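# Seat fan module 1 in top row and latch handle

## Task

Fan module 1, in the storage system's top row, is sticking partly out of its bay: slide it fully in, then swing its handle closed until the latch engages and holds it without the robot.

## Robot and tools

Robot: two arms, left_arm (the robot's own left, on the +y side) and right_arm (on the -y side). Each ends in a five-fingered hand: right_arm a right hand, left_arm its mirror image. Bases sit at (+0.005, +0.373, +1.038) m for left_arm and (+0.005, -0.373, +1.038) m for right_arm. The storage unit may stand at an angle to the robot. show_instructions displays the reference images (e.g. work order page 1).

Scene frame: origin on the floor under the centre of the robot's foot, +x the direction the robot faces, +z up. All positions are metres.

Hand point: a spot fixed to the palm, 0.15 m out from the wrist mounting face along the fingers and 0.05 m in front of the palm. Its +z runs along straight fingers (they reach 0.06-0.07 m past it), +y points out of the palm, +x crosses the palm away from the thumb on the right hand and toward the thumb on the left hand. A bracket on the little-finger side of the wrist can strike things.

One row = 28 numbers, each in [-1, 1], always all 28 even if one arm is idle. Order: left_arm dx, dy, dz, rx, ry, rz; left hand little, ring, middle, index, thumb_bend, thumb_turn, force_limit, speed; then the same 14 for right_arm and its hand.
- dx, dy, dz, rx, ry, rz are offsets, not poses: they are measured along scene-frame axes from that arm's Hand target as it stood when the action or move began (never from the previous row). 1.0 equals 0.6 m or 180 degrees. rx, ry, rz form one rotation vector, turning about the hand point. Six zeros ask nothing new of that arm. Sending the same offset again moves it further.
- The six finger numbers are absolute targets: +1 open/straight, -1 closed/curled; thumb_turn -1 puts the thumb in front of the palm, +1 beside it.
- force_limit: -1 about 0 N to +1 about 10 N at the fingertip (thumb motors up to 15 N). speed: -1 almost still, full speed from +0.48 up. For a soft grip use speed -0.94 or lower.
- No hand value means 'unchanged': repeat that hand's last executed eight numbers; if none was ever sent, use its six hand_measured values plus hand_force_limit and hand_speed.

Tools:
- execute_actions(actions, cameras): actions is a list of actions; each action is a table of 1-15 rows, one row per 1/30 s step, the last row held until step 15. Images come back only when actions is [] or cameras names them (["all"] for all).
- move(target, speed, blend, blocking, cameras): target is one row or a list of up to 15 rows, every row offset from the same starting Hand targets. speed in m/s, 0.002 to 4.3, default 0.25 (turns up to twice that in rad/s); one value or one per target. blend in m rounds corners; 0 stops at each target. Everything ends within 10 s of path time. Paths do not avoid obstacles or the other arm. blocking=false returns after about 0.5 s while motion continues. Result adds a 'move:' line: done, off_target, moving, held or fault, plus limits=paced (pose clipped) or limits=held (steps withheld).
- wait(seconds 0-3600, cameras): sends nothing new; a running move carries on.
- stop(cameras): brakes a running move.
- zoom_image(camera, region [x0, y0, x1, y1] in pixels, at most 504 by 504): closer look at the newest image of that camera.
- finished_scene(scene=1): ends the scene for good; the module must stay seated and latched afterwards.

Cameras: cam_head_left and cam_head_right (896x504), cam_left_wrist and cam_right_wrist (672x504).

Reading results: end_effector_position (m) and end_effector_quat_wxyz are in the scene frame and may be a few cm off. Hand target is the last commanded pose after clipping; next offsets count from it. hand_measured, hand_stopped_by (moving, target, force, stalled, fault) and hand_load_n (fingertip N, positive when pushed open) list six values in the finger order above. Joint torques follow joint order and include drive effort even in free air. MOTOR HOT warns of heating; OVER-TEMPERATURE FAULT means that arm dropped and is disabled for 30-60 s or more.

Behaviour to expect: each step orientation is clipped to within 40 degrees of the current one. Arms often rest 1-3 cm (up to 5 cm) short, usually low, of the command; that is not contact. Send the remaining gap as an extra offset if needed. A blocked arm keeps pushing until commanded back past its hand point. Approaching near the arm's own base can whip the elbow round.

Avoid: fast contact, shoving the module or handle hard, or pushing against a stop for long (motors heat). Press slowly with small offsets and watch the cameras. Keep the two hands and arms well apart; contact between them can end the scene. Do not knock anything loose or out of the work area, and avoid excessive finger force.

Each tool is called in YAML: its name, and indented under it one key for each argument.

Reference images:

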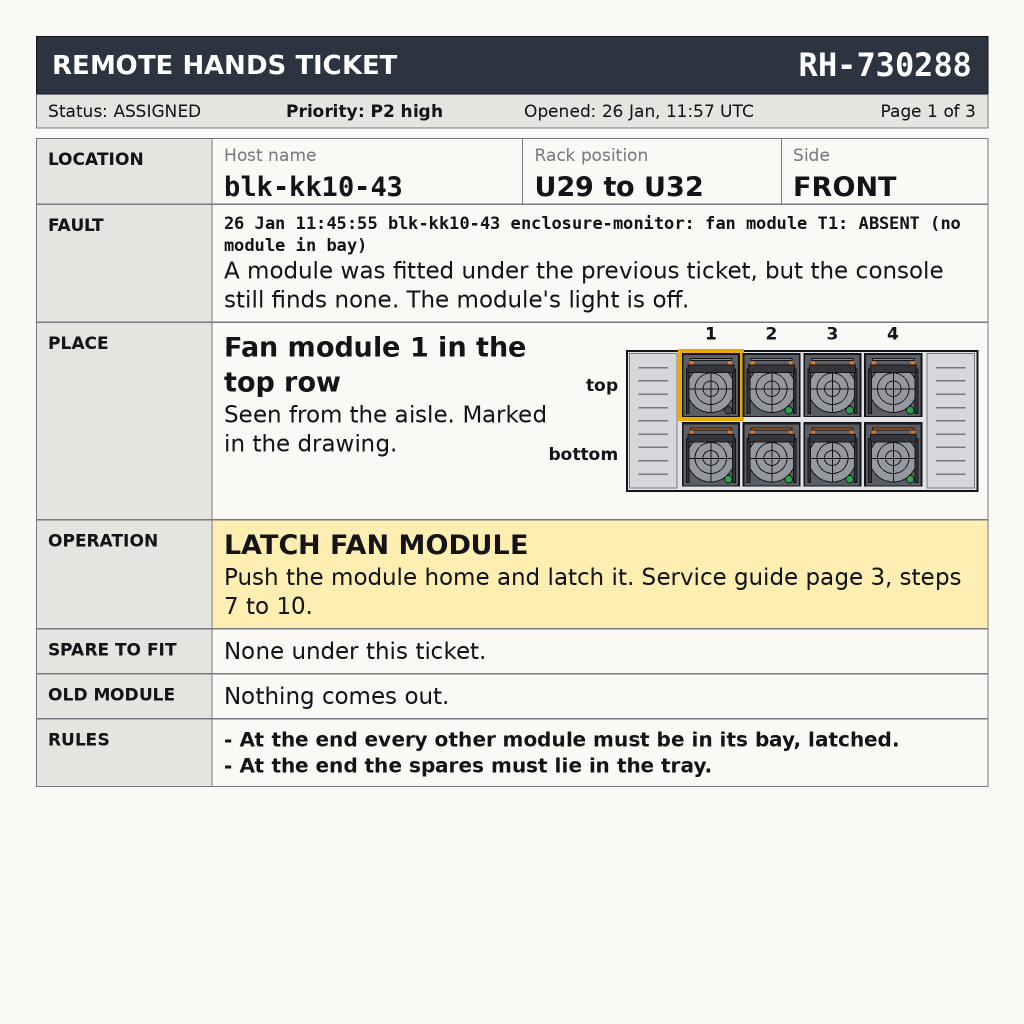

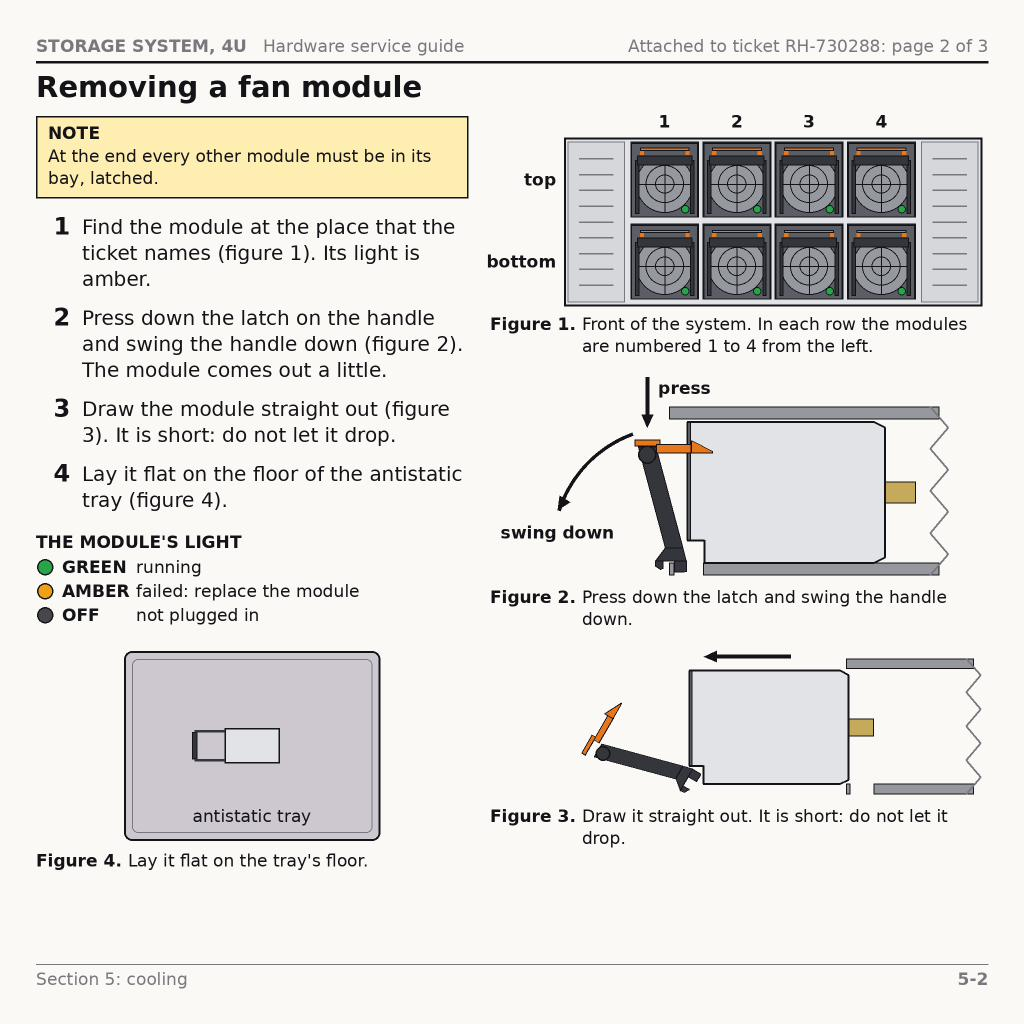

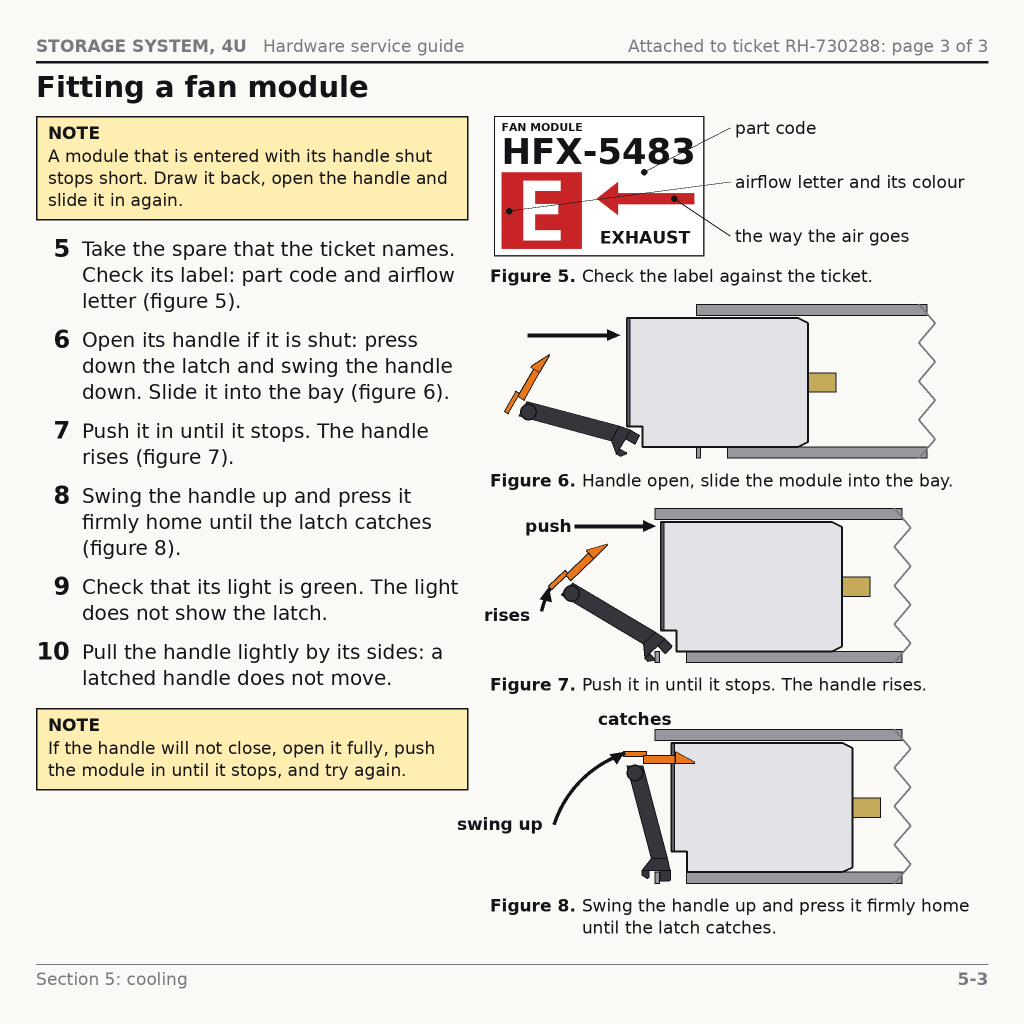

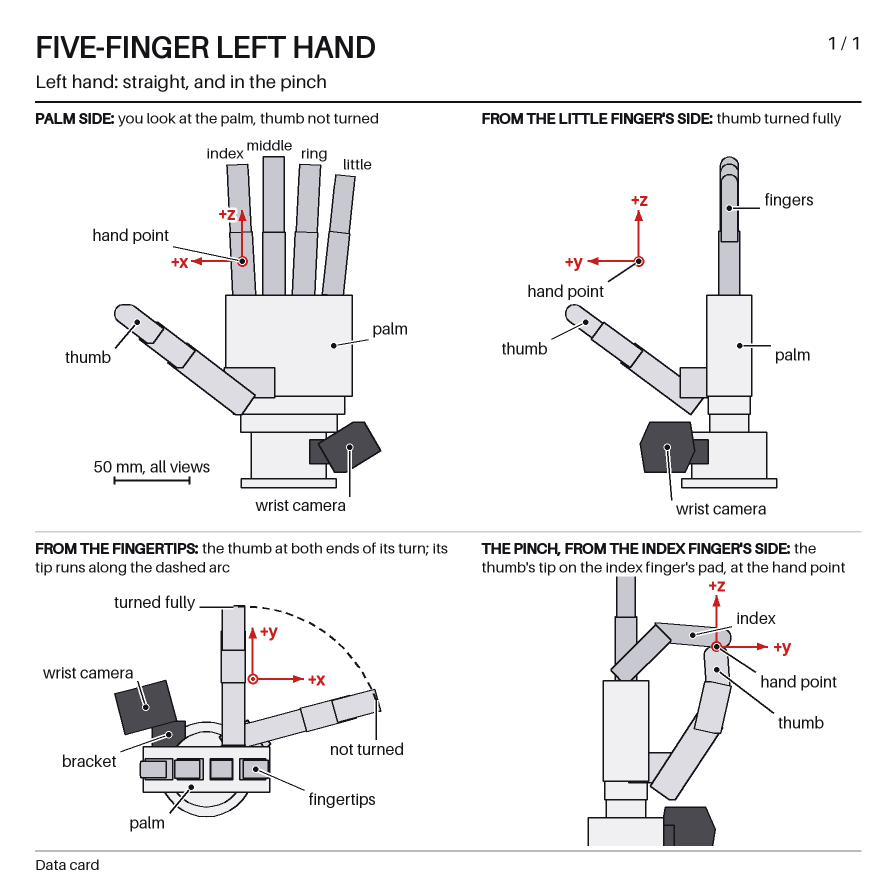

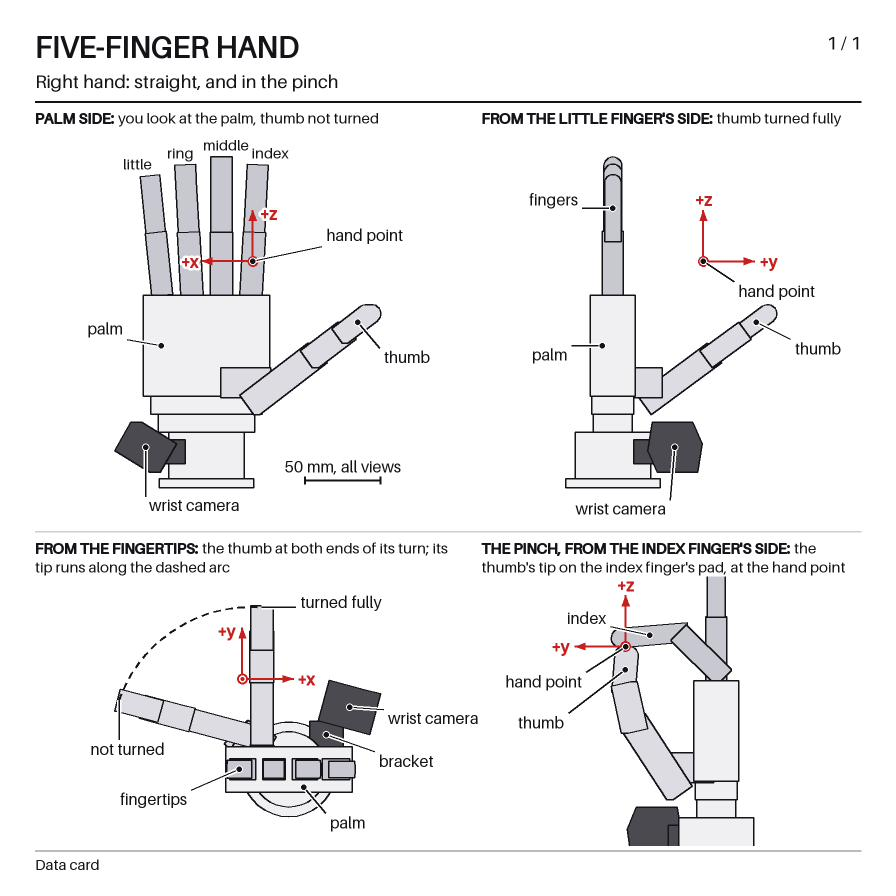

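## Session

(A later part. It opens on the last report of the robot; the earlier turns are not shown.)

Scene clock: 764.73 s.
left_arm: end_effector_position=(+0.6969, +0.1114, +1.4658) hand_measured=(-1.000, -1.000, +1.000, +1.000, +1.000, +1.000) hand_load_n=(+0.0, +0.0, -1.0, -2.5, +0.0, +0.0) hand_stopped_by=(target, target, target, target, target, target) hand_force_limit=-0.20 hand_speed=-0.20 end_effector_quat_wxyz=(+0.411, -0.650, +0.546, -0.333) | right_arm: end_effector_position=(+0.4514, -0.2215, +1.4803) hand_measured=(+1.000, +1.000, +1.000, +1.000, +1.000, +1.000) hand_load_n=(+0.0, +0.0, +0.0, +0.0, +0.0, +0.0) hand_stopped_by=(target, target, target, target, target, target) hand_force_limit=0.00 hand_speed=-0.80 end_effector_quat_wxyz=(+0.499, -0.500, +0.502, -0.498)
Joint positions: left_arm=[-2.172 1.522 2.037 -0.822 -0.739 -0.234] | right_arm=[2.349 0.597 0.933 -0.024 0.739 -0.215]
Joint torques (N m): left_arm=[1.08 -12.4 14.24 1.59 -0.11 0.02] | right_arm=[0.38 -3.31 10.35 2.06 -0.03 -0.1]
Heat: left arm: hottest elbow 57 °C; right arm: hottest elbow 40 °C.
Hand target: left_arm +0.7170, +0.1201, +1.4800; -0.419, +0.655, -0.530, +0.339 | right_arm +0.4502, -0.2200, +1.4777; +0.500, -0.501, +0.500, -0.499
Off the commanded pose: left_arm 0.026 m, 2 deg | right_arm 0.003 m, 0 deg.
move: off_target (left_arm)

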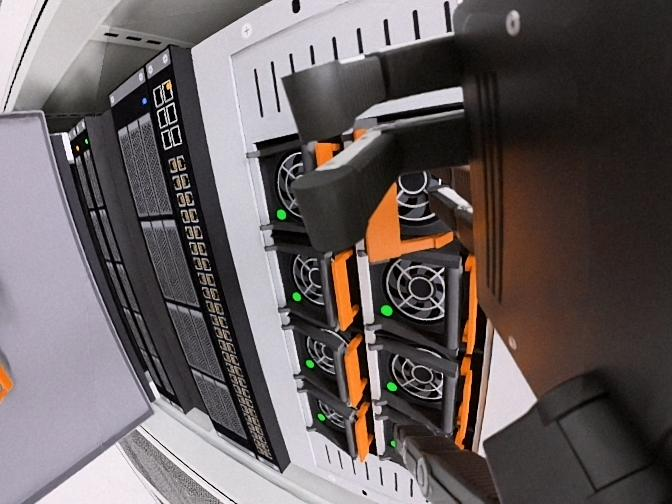

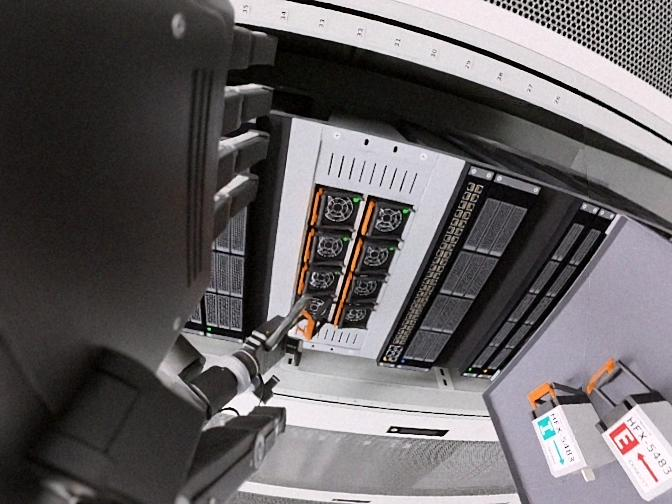

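move:
  target:
    - [0.05,-0.01,0.0,0,0,0,-1,-1,1,1,1,1,-0.2,-0.2,0,0,0,0,0,0,1,1,1,1,1,1,0,-0.8]
  speed: 0.04
  cameras: ["cam_left_wrist","cam_right_wrist"]

zoom_image:
  camera: "cam_right_wrist"
  region: [265, 270, 335, 340]

zoom_image:
  camera: "cam_left_wrist"
  region: [300, 80, 500, 280]

Scene clock: 776.53 s.
left_arm: end_effector_position=(+0.7001, +0.1149, +1.4706) hand_measured=(-1.000, -1.000, +1.000, +1.000, +1.000, +1.000) hand_load_n=(+0.0, +0.0, -6.5, -7.5, +0.0, -0.5) hand_stopped_by=(target, target, target, target, target, target) hand_force_limit=-0.20 hand_speed=-0.20 end_effector_quat_wxyz=(+0.413, -0.642, +0.565, -0.313) | right_arm: end_effector_position=(+0.4514, -0.2215, +1.4803) hand_measured=(+1.000, +1.000, +1.000, +1.000, +1.000, +1.000) hand_load_n=(+0.0, +0.0, +0.0, +0.0, +0.0, +0.0) hand_stopped_by=(target, target, target, target, target, target) hand_force_limit=0.00 hand_speed=-0.80 end_effector_quat_wxyz=(+0.499, -0.500, +0.502, -0.498)
Joint positions: left_arm=[-2.166 1.563 2.127 -0.906 -0.735 -0.206] | right_arm=[2.349 0.597 0.933 -0.024 0.739 -0.215]
Joint torques (N m): left_arm=[1.67 -10.05 15.64 3.58 0.55 -0.17] | right_arm=[0.32 -3.19 10.33 2.04 -0.01 -0.11]
Heat: left arm: hottest elbow 61 °C; right arm: hottest elbow 40 °C.
Hand target: left_arm +0.7470, +0.1141, +1.4801; -0.419, +0.655, -0.530, +0.339 | right_arm +0.4502, -0.2200, +1.4777; +0.500, -0.501, +0.500, -0.499
Off the commanded pose: left_arm 0.048 m, 5 deg | right_arm 0.003 m, 0 deg.
move: off_target (left_arm)

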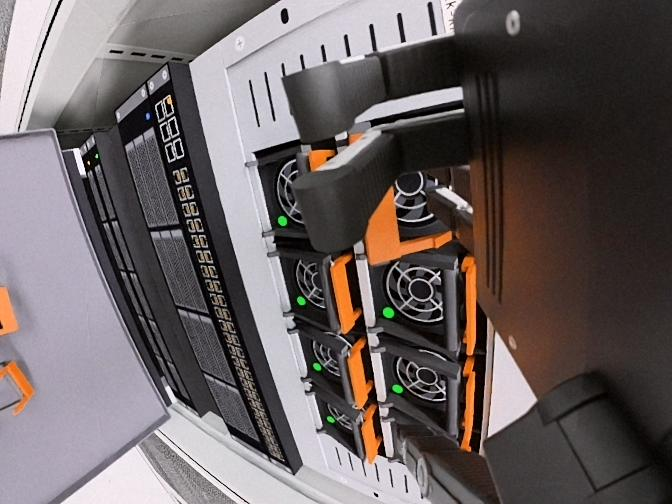

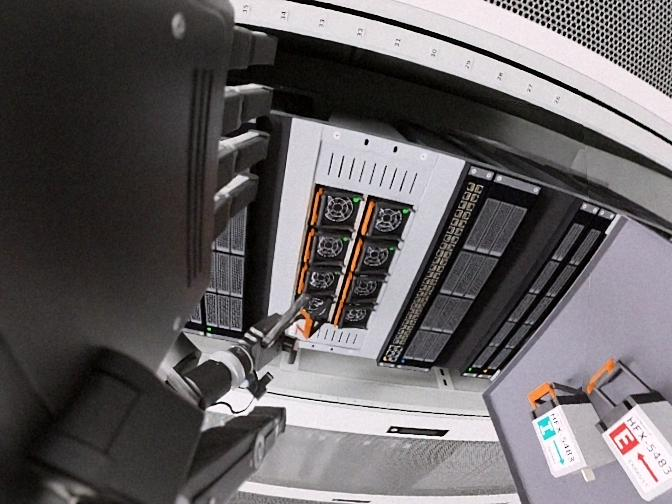

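Scaled by 7.200 from the camera's image (finer frame: 960x720).

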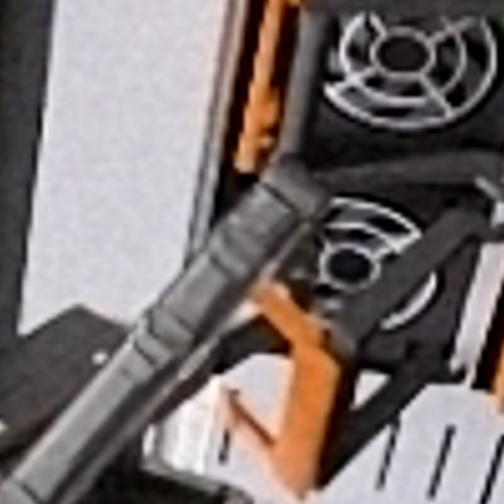

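Scaled by 2.520 from the camera's image (finer frame: 960x720).

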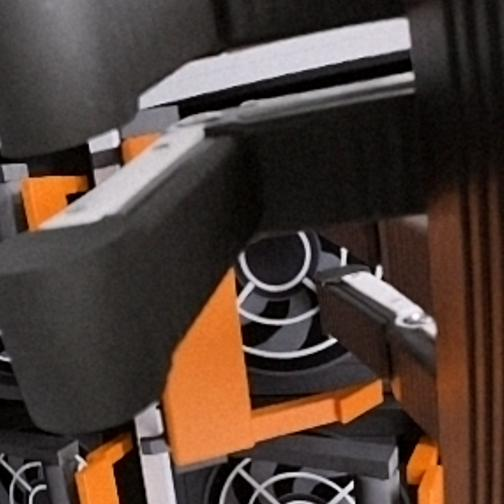

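move:
  target:
    - [-0.178,0.0,0.033,0,0,0,-1,-1,1,1,1,1,-0.2,-0.2,0,0,0,0,0,0,1,1,1,1,1,1,0,-0.8]
  speed: 0.1
  cameras: ["cam_left_wrist","cam_right_wrist"]

zoom_image:
  camera: "cam_right_wrist"
  region: [265, 270, 335, 340]

zoom_image:
  camera: "cam_left_wrist"
  region: [240, 80, 500, 340]

Scene clock: 801.70 s.
left_arm: end_effector_position=(+0.6404, +0.1230, +1.5050) hand_measured=(-1.000, -1.000, +1.000, +1.000, +1.000, +1.000) hand_load_n=(+0.0, +0.0, -0.5, +0.0, +0.0, +0.0) hand_stopped_by=(target, target, target, target, target, target) hand_force_limit=-0.20 hand_speed=-0.20 end_effector_quat_wxyz=(+0.422, -0.655, +0.531, -0.334) | right_arm: end_effector_position=(+0.4514, -0.2215, +1.4803) hand_measured=(+1.000, +1.000, +1.000, +1.000, +1.000, +1.000) hand_load_n=(+0.0, +0.0, +0.0, +0.0, +0.0, +0.0) hand_stopped_by=(target, target, target, target, target, target) hand_force_limit=0.00 hand_speed=-0.80 end_effector_quat_wxyz=(+0.499, -0.500, +0.502, -0.498)
Joint positions: left_arm=[-2.246 1.4 1.968 -0.879 -0.841 -0.271] | right_arm=[2.349 0.597 0.933 -0.024 0.739 -0.215]
Joint torques (N m): left_arm=[-2.14 -12.04 8.1 2.18 -0.35 -0.1] | right_arm=[0.32 -3.49 10.33 2 -0.03 -0.1]
Heat: left arm: hottest elbow 67 °C; right arm: hottest elbow 40 °C.
Hand target: left_arm +0.6402, +0.1141, +1.4998; -0.419, +0.655, -0.530, +0.339 | right_arm +0.4502, -0.2200, +1.4777; +0.500, -0.501, +0.500, -0.499
Off the commanded pose: left_arm 0.010 m, 1 deg | right_arm 0.003 m, 0 deg.
move: done

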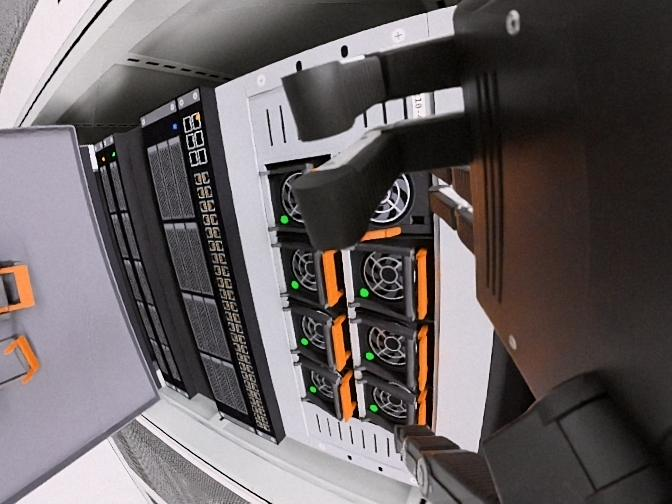

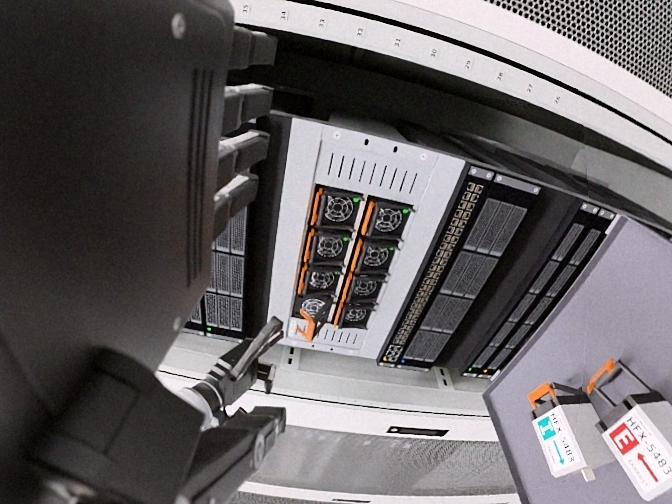

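Scaled by 7.200 from the camera's image (finer frame: 960x720).

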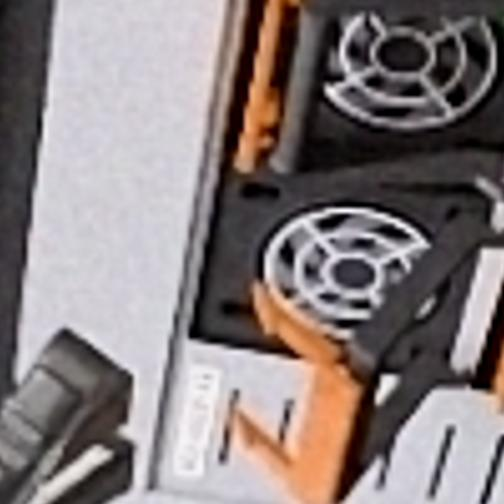

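Scaled by 1.938 from the camera's image (finer frame: 960x720).

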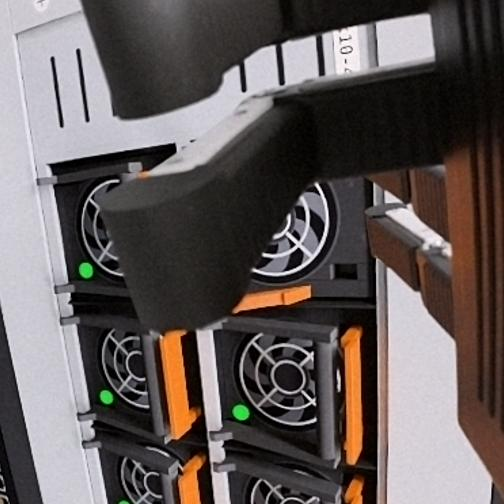

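move:
  target:
    - [0.0,-0.0,-0.072,0.0145,-0.1384,-0.0656,-1,-0.1,-0.2,-0.1,1,1,0.4,0.0,0,0,0,0,0,0,1,1,1,1,1,1,0,-0.8]
  speed: 0.12
  cameras: ["cam_left_wrist","cam_right_wrist"]

zoom_image:
  camera: "cam_right_wrist"
  region: [240, 260, 340, 360]

zoom_image:
  camera: "cam_left_wrist"
  region: [240, 80, 500, 340]

Scene clock: 948.73 s.
left_arm: end_effector_position=(+0.6387, +0.1040, +1.4574) hand_measured=(-1.000, -0.100, -0.200, -0.100, +1.000, +1.000) hand_load_n=(+0.0, +0.0, +0.0, +0.0, +0.0, -0.5) hand_stopped_by=(target, target, target, target, target, target) hand_force_limit=0.40 hand_speed=0.00 end_effector_quat_wxyz=(-0.493, +0.500, -0.504, +0.503) | right_arm: end_effector_position=(+0.4514, -0.2215, +1.4803) hand_measured=(+1.000, +1.000, +1.000, +1.000, +1.000, +1.000) hand_load_n=(+0.0, +0.0, +0.0, +0.0, +0.0, -0.5) hand_stopped_by=(target, target, target, target, target, target) hand_force_limit=0.00 hand_speed=-0.80 end_effector_quat_wxyz=(+0.499, -0.500, +0.502, -0.498)
Joint positions: left_arm=[-2.227 1.192 1.302 0.167 -0.607 0.162] | right_arm=[2.349 0.597 0.933 -0.024 0.739 -0.215]
Joint torques (N m): left_arm=[0.44 -11.11 8.64 2.35 0.26 0.1] | right_arm=[0.15 -3.37 10.35 2.09 -0.05 -0.11]
Heat: left arm: hottest elbow 51 °C; right arm: hottest elbow 41 °C.
Hand target: left_arm +0.6402, +0.1140, +1.4568; +0.501, -0.499, +0.499, -0.501 | right_arm +0.4502, -0.2200, +1.4777; +0.500, -0.501, +0.500, -0.499
Off the commanded pose: left_arm 0.010 m, 1 deg | right_arm 0.003 m, 0 deg.
move: done

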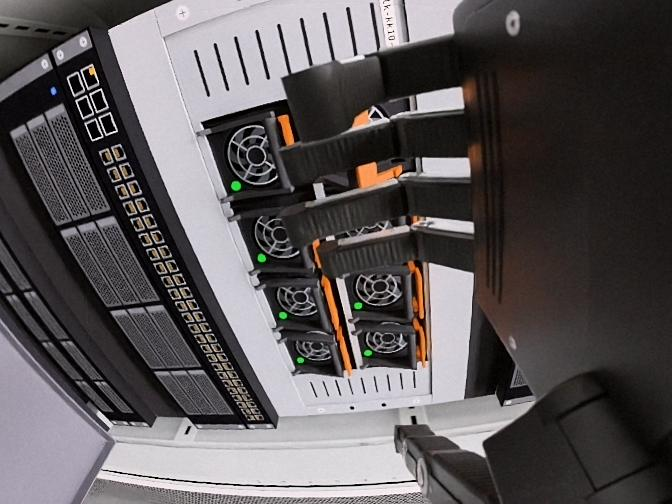

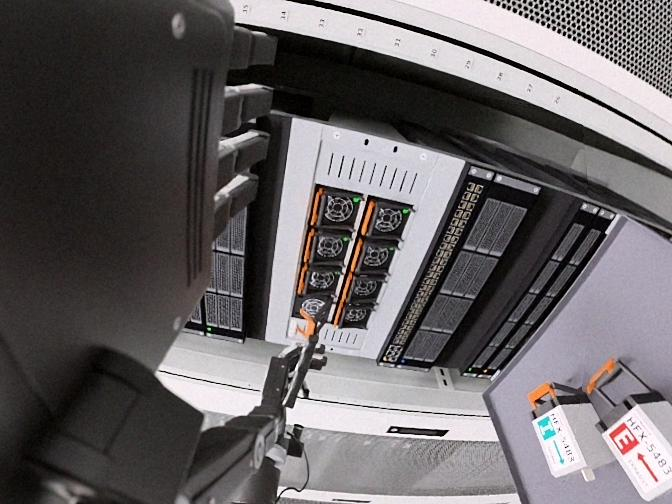

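Scaled by 5.040 from the camera's image (finer frame: 960x720).

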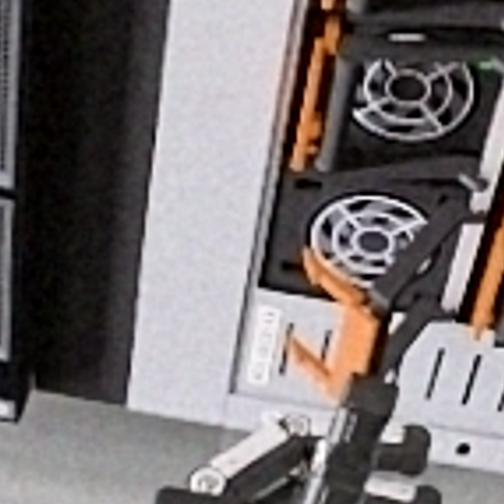

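Scaled by 1.938 from the camera's image (finer frame: 960x720).

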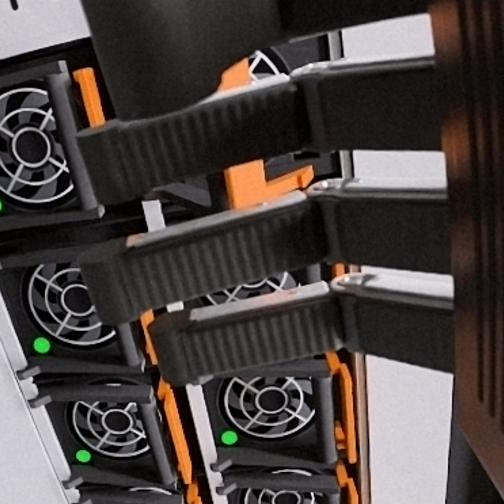

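move:
  target:
    - [0.05,0.033,0.0,0,0,0,-1,-0.1,-0.2,-0.1,1,1,0.4,0.0,0,0,0,0,0,0,1,1,1,1,1,1,0,-0.8]
  speed: 0.08
  cameras: ["cam_left_wrist","cam_right_wrist"]

zoom_image:
  camera: "cam_right_wrist"
  region: [265, 270, 355, 360]

zoom_image:
  camera: "cam_left_wrist"
  region: [240, 80, 500, 340]

Scene clock: 970.63 s.
left_arm: end_effector_position=(+0.6612, +0.1303, +1.4457) hand_measured=(-1.000, -0.100, -0.200, -0.100, +1.000, +1.000) hand_load_n=(+0.0, +0.0, +0.0, +0.0, +0.0, +0.0) hand_stopped_by=(target, target, target, target, target, target) hand_force_limit=0.40 hand_speed=0.00 end_effector_quat_wxyz=(-0.498, +0.496, -0.508, +0.497) | right_arm: end_effector_position=(+0.4514, -0.2215, +1.4803) hand_measured=(+1.000, +1.000, +1.000, +1.000, +1.000, +1.000) hand_load_n=(+0.0, +0.0, +0.0, +0.0, +0.0, -0.5) hand_stopped_by=(target, target, target, target, target, target) hand_force_limit=0.00 hand_speed=-0.80 end_effector_quat_wxyz=(+0.499, -0.500, +0.502, -0.498)
Joint positions: left_arm=[-2.141 1.206 1.302 0.167 -0.528 0.153] | right_arm=[2.349 0.597 0.933 -0.024 0.739 -0.215]
Joint torques (N m): left_arm=[0.03 -10.52 12.08 1.39 0.22 -0.09] | right_arm=[0.56 -3.31 10.35 2.17 -0.03 -0.1]
Heat: left arm: hottest elbow 51 °C; right arm: hottest elbow 41 °C.
Hand target: left_arm +0.6702, +0.1339, +1.4569; +0.501, -0.499, +0.499, -0.501 | right_arm +0.4502, -0.2200, +1.4777; +0.500, -0.501, +0.500, -0.499
Off the commanded pose: left_arm 0.015 m, 1 deg | right_arm 0.003 m, 0 deg.
move: off_target (left_arm)

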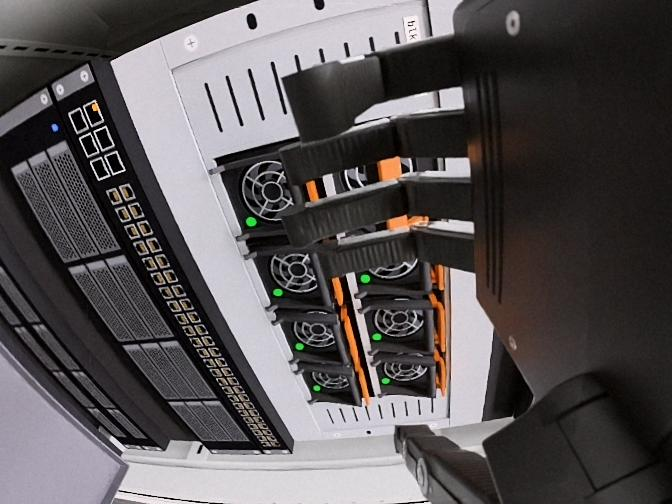

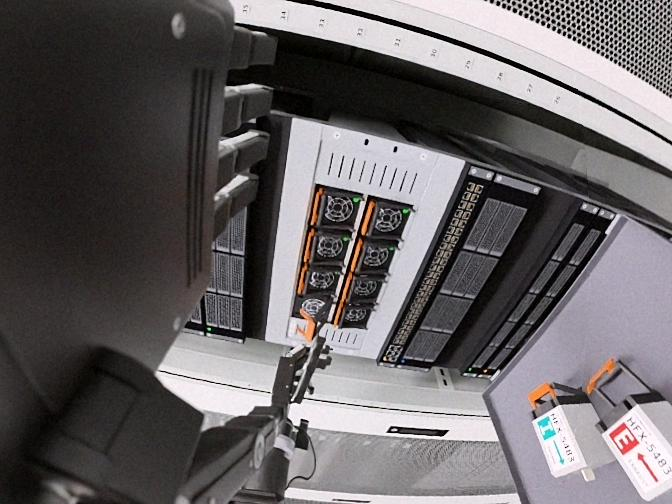

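Scaled by 5.600 from the camera's image (finer frame: 960x720).

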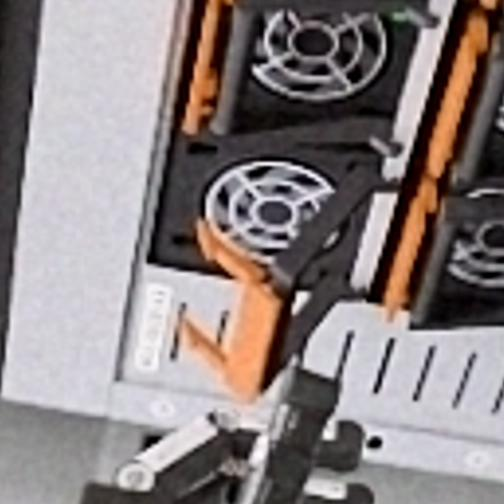

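Scaled by 1.938 from the camera's image (finer frame: 960x720).

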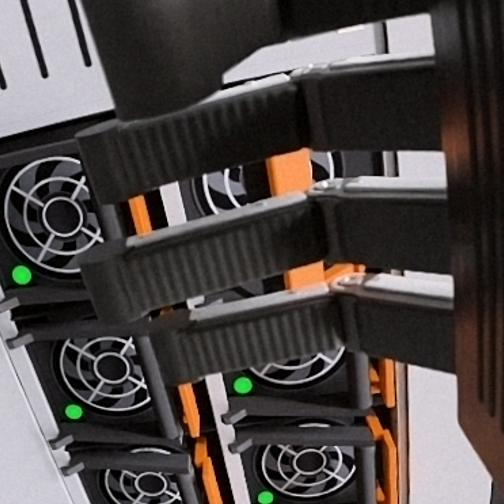

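move:
  target:
    - [0.01,-0.025,0.035,0,0,0,-1,-0.1,-0.2,-0.1,1,1,0.4,0.0,0,0,0,0,0,0,1,1,1,1,1,1,0,-0.8]
  speed: 0.08
  cameras: ["cam_left_wrist","cam_right_wrist"]

zoom_image:
  camera: "cam_right_wrist"
  region: [265, 270, 355, 360]

zoom_image:
  camera: "cam_left_wrist"
  region: [240, 80, 500, 340]

Scene clock: 998.40 s.
left_arm: end_effector_position=(+0.6691, +0.1288, +1.4483) hand_measured=(-1.000, -0.100, -0.200, -0.100, +1.000, +1.000) hand_load_n=(+0.0, +0.0, +0.0, +0.0, +0.0, -0.5) hand_stopped_by=(target, target, target, target, target, target) hand_force_limit=0.40 hand_speed=0.00 end_effector_quat_wxyz=(-0.500, +0.503, -0.510, +0.486) | right_arm: end_effector_position=(+0.4514, -0.2215, +1.4803) hand_measured=(+1.000, +1.000, +1.000, +1.000, +1.000, +1.000) hand_load_n=(+0.0, +0.0, +0.0, +0.0, +0.0, +0.0) hand_stopped_by=(target, target, target, target, target, target) hand_force_limit=0.00 hand_speed=-0.80 end_effector_quat_wxyz=(+0.499, -0.500, +0.502, -0.498)
Joint positions: left_arm=[-2.144 1.231 1.346 0.129 -0.552 0.153] | right_arm=[2.349 0.597 0.933 -0.024 0.739 -0.215]
Joint torques (N m): left_arm=[-1.85 -10.52 14.31 1.51 0.01 0.03] | right_arm=[0.67 -3.49 10.4 2.04 -0.05 -0.1]
Heat: left arm: hottest elbow 58 °C; right arm: hottest elbow 42 °C.
Hand target: left_arm +0.6762, +0.1190, +1.4776; +0.501, -0.499, +0.499, -0.501 | right_arm +0.4502, -0.2200, +1.4777; +0.500, -0.501, +0.500, -0.499
Off the commanded pose: left_arm 0.032 m, 2 deg | right_arm 0.003 m, 0 deg.
move: off_target (left_arm)

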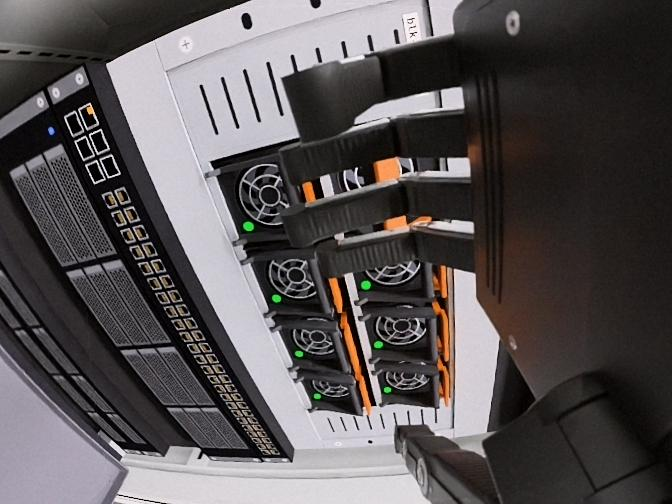

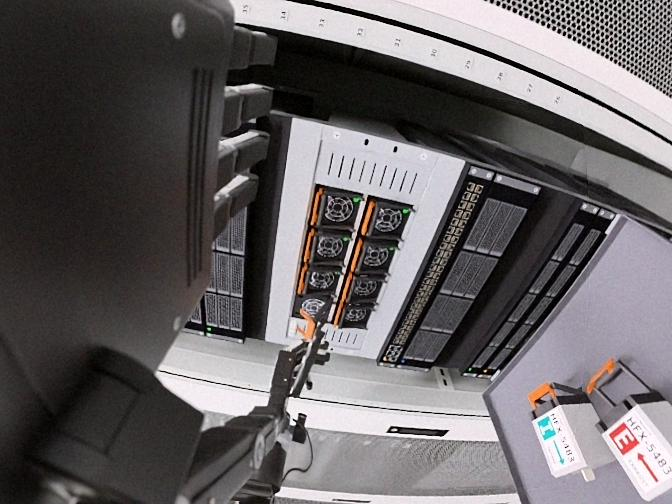

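Scaled by 5.600 from the camera's image (finer frame: 960x720).

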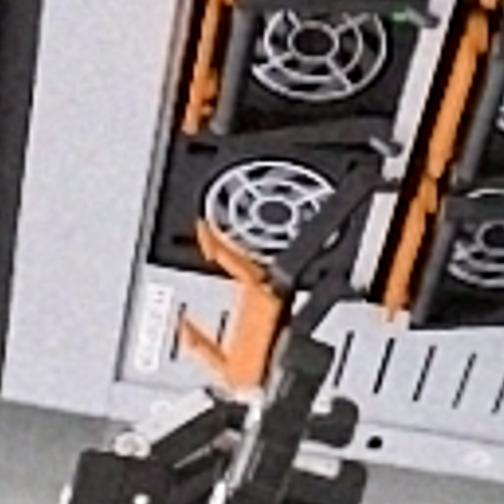

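Scaled by 1.938 from the camera's image (finer frame: 960x720).

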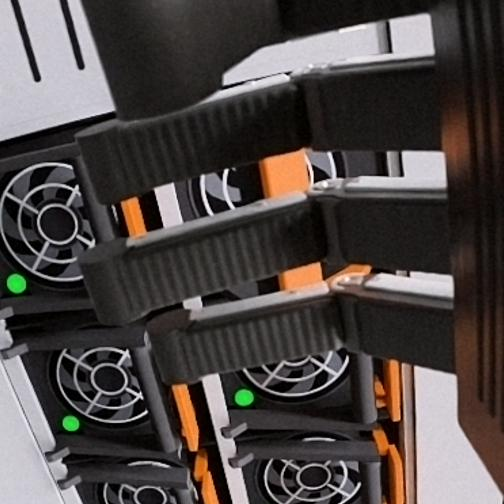

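move:
  target:
    - [-0.08,-0.06,-0.03,0,0,0,-1,-0.1,-0.2,-0.1,1,1,0.4,0.0,0,0,0,0,0,0,1,1,1,1,1,1,0,-0.8]
    - [-0.005,0.0,-0.01,0,0,0,-1,-0.1,-0.2,-0.1,1,1,0.4,0.0,0,0,0,0,0,0,1,1,1,1,1,1,0,-0.8]
  speed: 0.1
  blend: 0.01
  cameras: ["cam_left_wrist","cam_right_wrist"]

zoom_image:
  camera: "cam_right_wrist"
  region: [265, 270, 355, 360]

zoom_image:
  camera: "cam_left_wrist"
  region: [240, 80, 500, 340]

Scene clock: 1010.07 s.
left_arm: end_effector_position=(+0.6611, +0.1162, +1.4463) hand_measured=(-1.000, -0.100, -0.200, -0.100, +1.000, +1.000) hand_load_n=(+0.0, +0.0, +0.0, +0.0, +0.0, +0.0) hand_stopped_by=(target, target, target, target, target, target) hand_force_limit=0.40 hand_speed=0.00 end_effector_quat_wxyz=(-0.497, +0.497, -0.515, +0.491) | right_arm: end_effector_position=(+0.4514, -0.2215, +1.4803) hand_measured=(+1.000, +1.000, +1.000, +1.000, +1.000, +1.000) hand_load_n=(+0.0, +0.0, +0.0, +0.0, +0.0, +0.0) hand_stopped_by=(target, target, target, target, target, target) hand_force_limit=0.00 hand_speed=-0.80 end_effector_quat_wxyz=(+0.499, -0.500, +0.502, -0.498)
Joint positions: left_arm=[-2.172 1.227 1.331 0.145 -0.559 0.164] | right_arm=[2.349 0.597 0.933 -0.024 0.739 -0.215]
Joint torques (N m): left_arm=[-0.09 -10.23 14.08 1.17 0.22 -0.08] | right_arm=[0.44 -3.43 10.26 2.06 -0.02 -0.08]
Heat: left arm: hottest elbow 62 °C; right arm: hottest elbow 42 °C.
Hand target: left_arm +0.6732, +0.1190, +1.4716; +0.501, -0.499, +0.499, -0.501 | right_arm +0.4502, -0.2200, +1.4777; +0.500, -0.501, +0.500, -0.499
Off the commanded pose: left_arm 0.028 m, 2 deg | right_arm 0.003 m, 0 deg.
move: off_target (left_arm)

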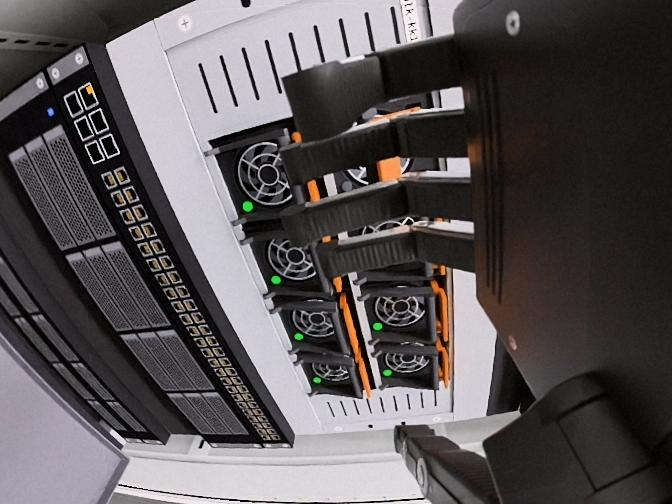

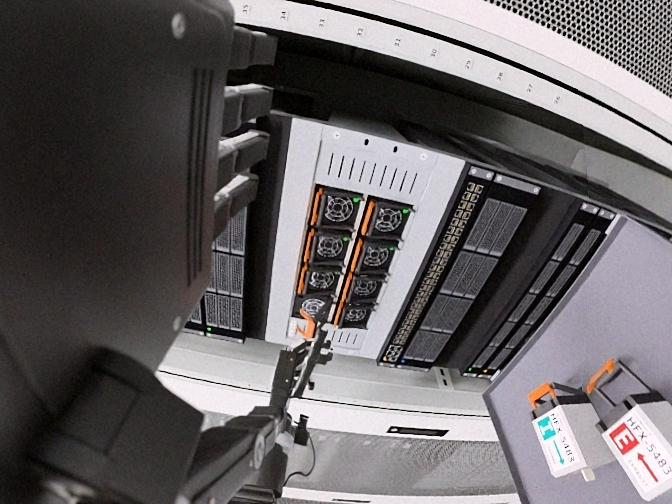

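Scaled by 5.600 from the camera's image (finer frame: 960x720).

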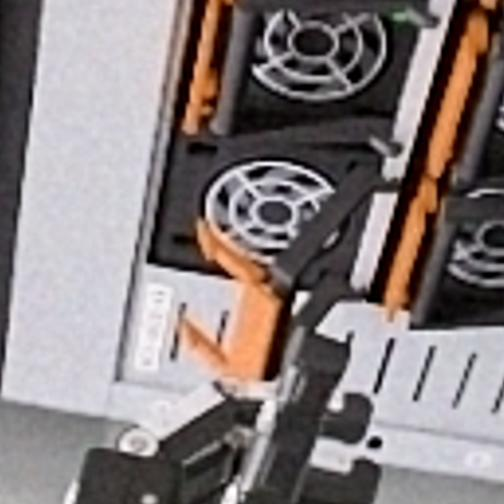

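Scaled by 1.938 from the camera's image (finer frame: 960x720).

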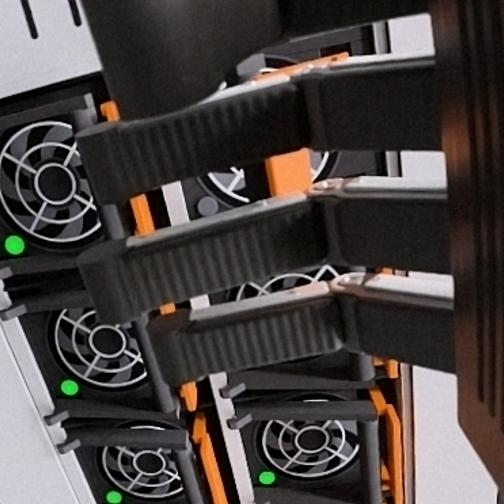

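move:
  target:
    - [-0.05,0.0,0.09,0,0,0,-1,-0.1,-0.2,-0.1,1,1,0.4,0.0,0,0,0,0,0,0,1,1,1,1,1,1,0,-0.8]
    - [0.005,0.003,0.0,0,0,0,-1,-0.1,-0.2,-0.1,1,1,0.4,0.0,0,0,0,0,0,0,1,1,1,1,1,1,0,-0.8]
  speed: 0.12
  blend: 0.01
  cameras: ["cam_left_wrist","cam_right_wrist"]

zoom_image:
  camera: "cam_right_wrist"
  region: [265, 270, 355, 360]

zoom_image:
  camera: "cam_left_wrist"
  region: [240, 80, 500, 340]

Scene clock: 1042.13 s.
left_arm: end_effector_position=(+0.6691, +0.1162, +1.4634) hand_measured=(-1.000, -0.100, -0.200, -0.100, +1.000, +1.000) hand_load_n=(+0.0, +0.0, +0.0, +0.0, +0.0, +0.0) hand_stopped_by=(target, target, target, target, target, target) hand_force_limit=0.40 hand_speed=0.00 end_effector_quat_wxyz=(-0.497, +0.497, -0.513, +0.494) | right_arm: end_effector_position=(+0.4514, -0.2215, +1.4803) hand_measured=(+1.000, +1.000, +1.000, +1.000, +1.000, +1.000) hand_load_n=(+0.0, -0.5, +0.0, +0.0, +0.0, +0.0) hand_stopped_by=(target, target, target, target, target, target) hand_force_limit=0.00 hand_speed=-0.80 end_effector_quat_wxyz=(+0.499, -0.500, +0.502, -0.498)
Joint positions: left_arm=[-2.166 1.241 1.388 0.106 -0.551 0.161] | right_arm=[2.349 0.597 0.933 -0.024 0.739 -0.215]
Joint torques (N m): left_arm=[0.21 -11.34 10.88 2.36 0.23 -0.11] | right_arm=[0.21 -3.14 10.36 2.1 -0.01 -0.07]
Heat: left arm: hottest elbow 61 °C; right arm: hottest elbow 42 °C.
Hand target: left_arm +0.6762, +0.1208, +1.4716; +0.501, -0.499, +0.499, -0.501 | right_arm +0.4502, -0.2200, +1.4777; +0.500, -0.501, +0.500, -0.499
Off the commanded pose: left_arm 0.012 m, 2 deg | right_arm 0.003 m, 0 deg.
move: off_target (left_arm)

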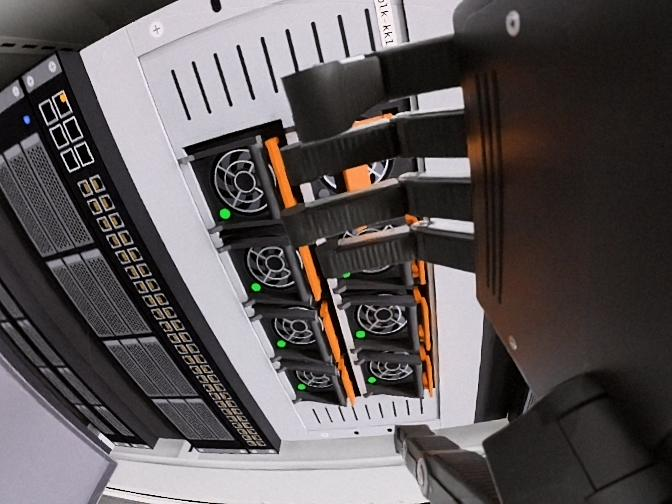

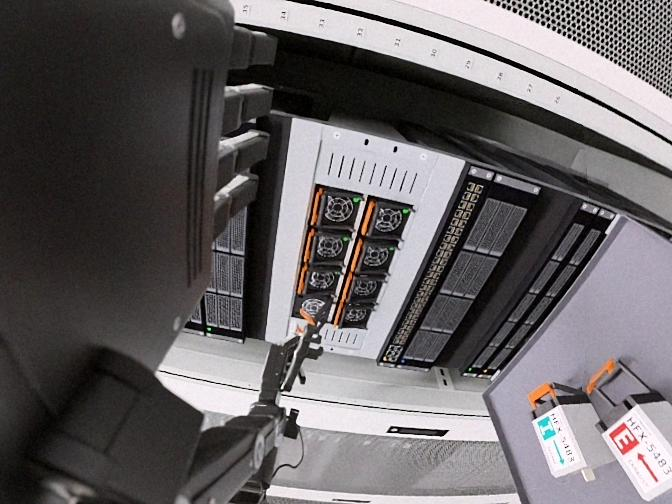

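Scaled by 5.600 from the camera's image (finer frame: 960x720).

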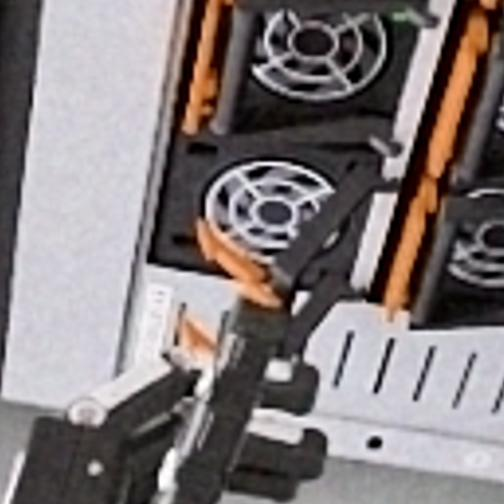

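Scaled by 1.938 from the camera's image (finer frame: 960x720).

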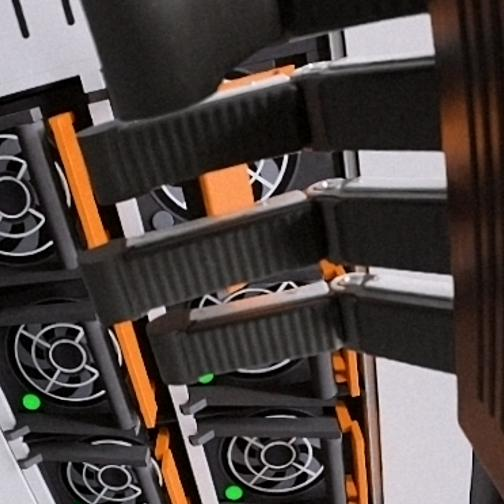

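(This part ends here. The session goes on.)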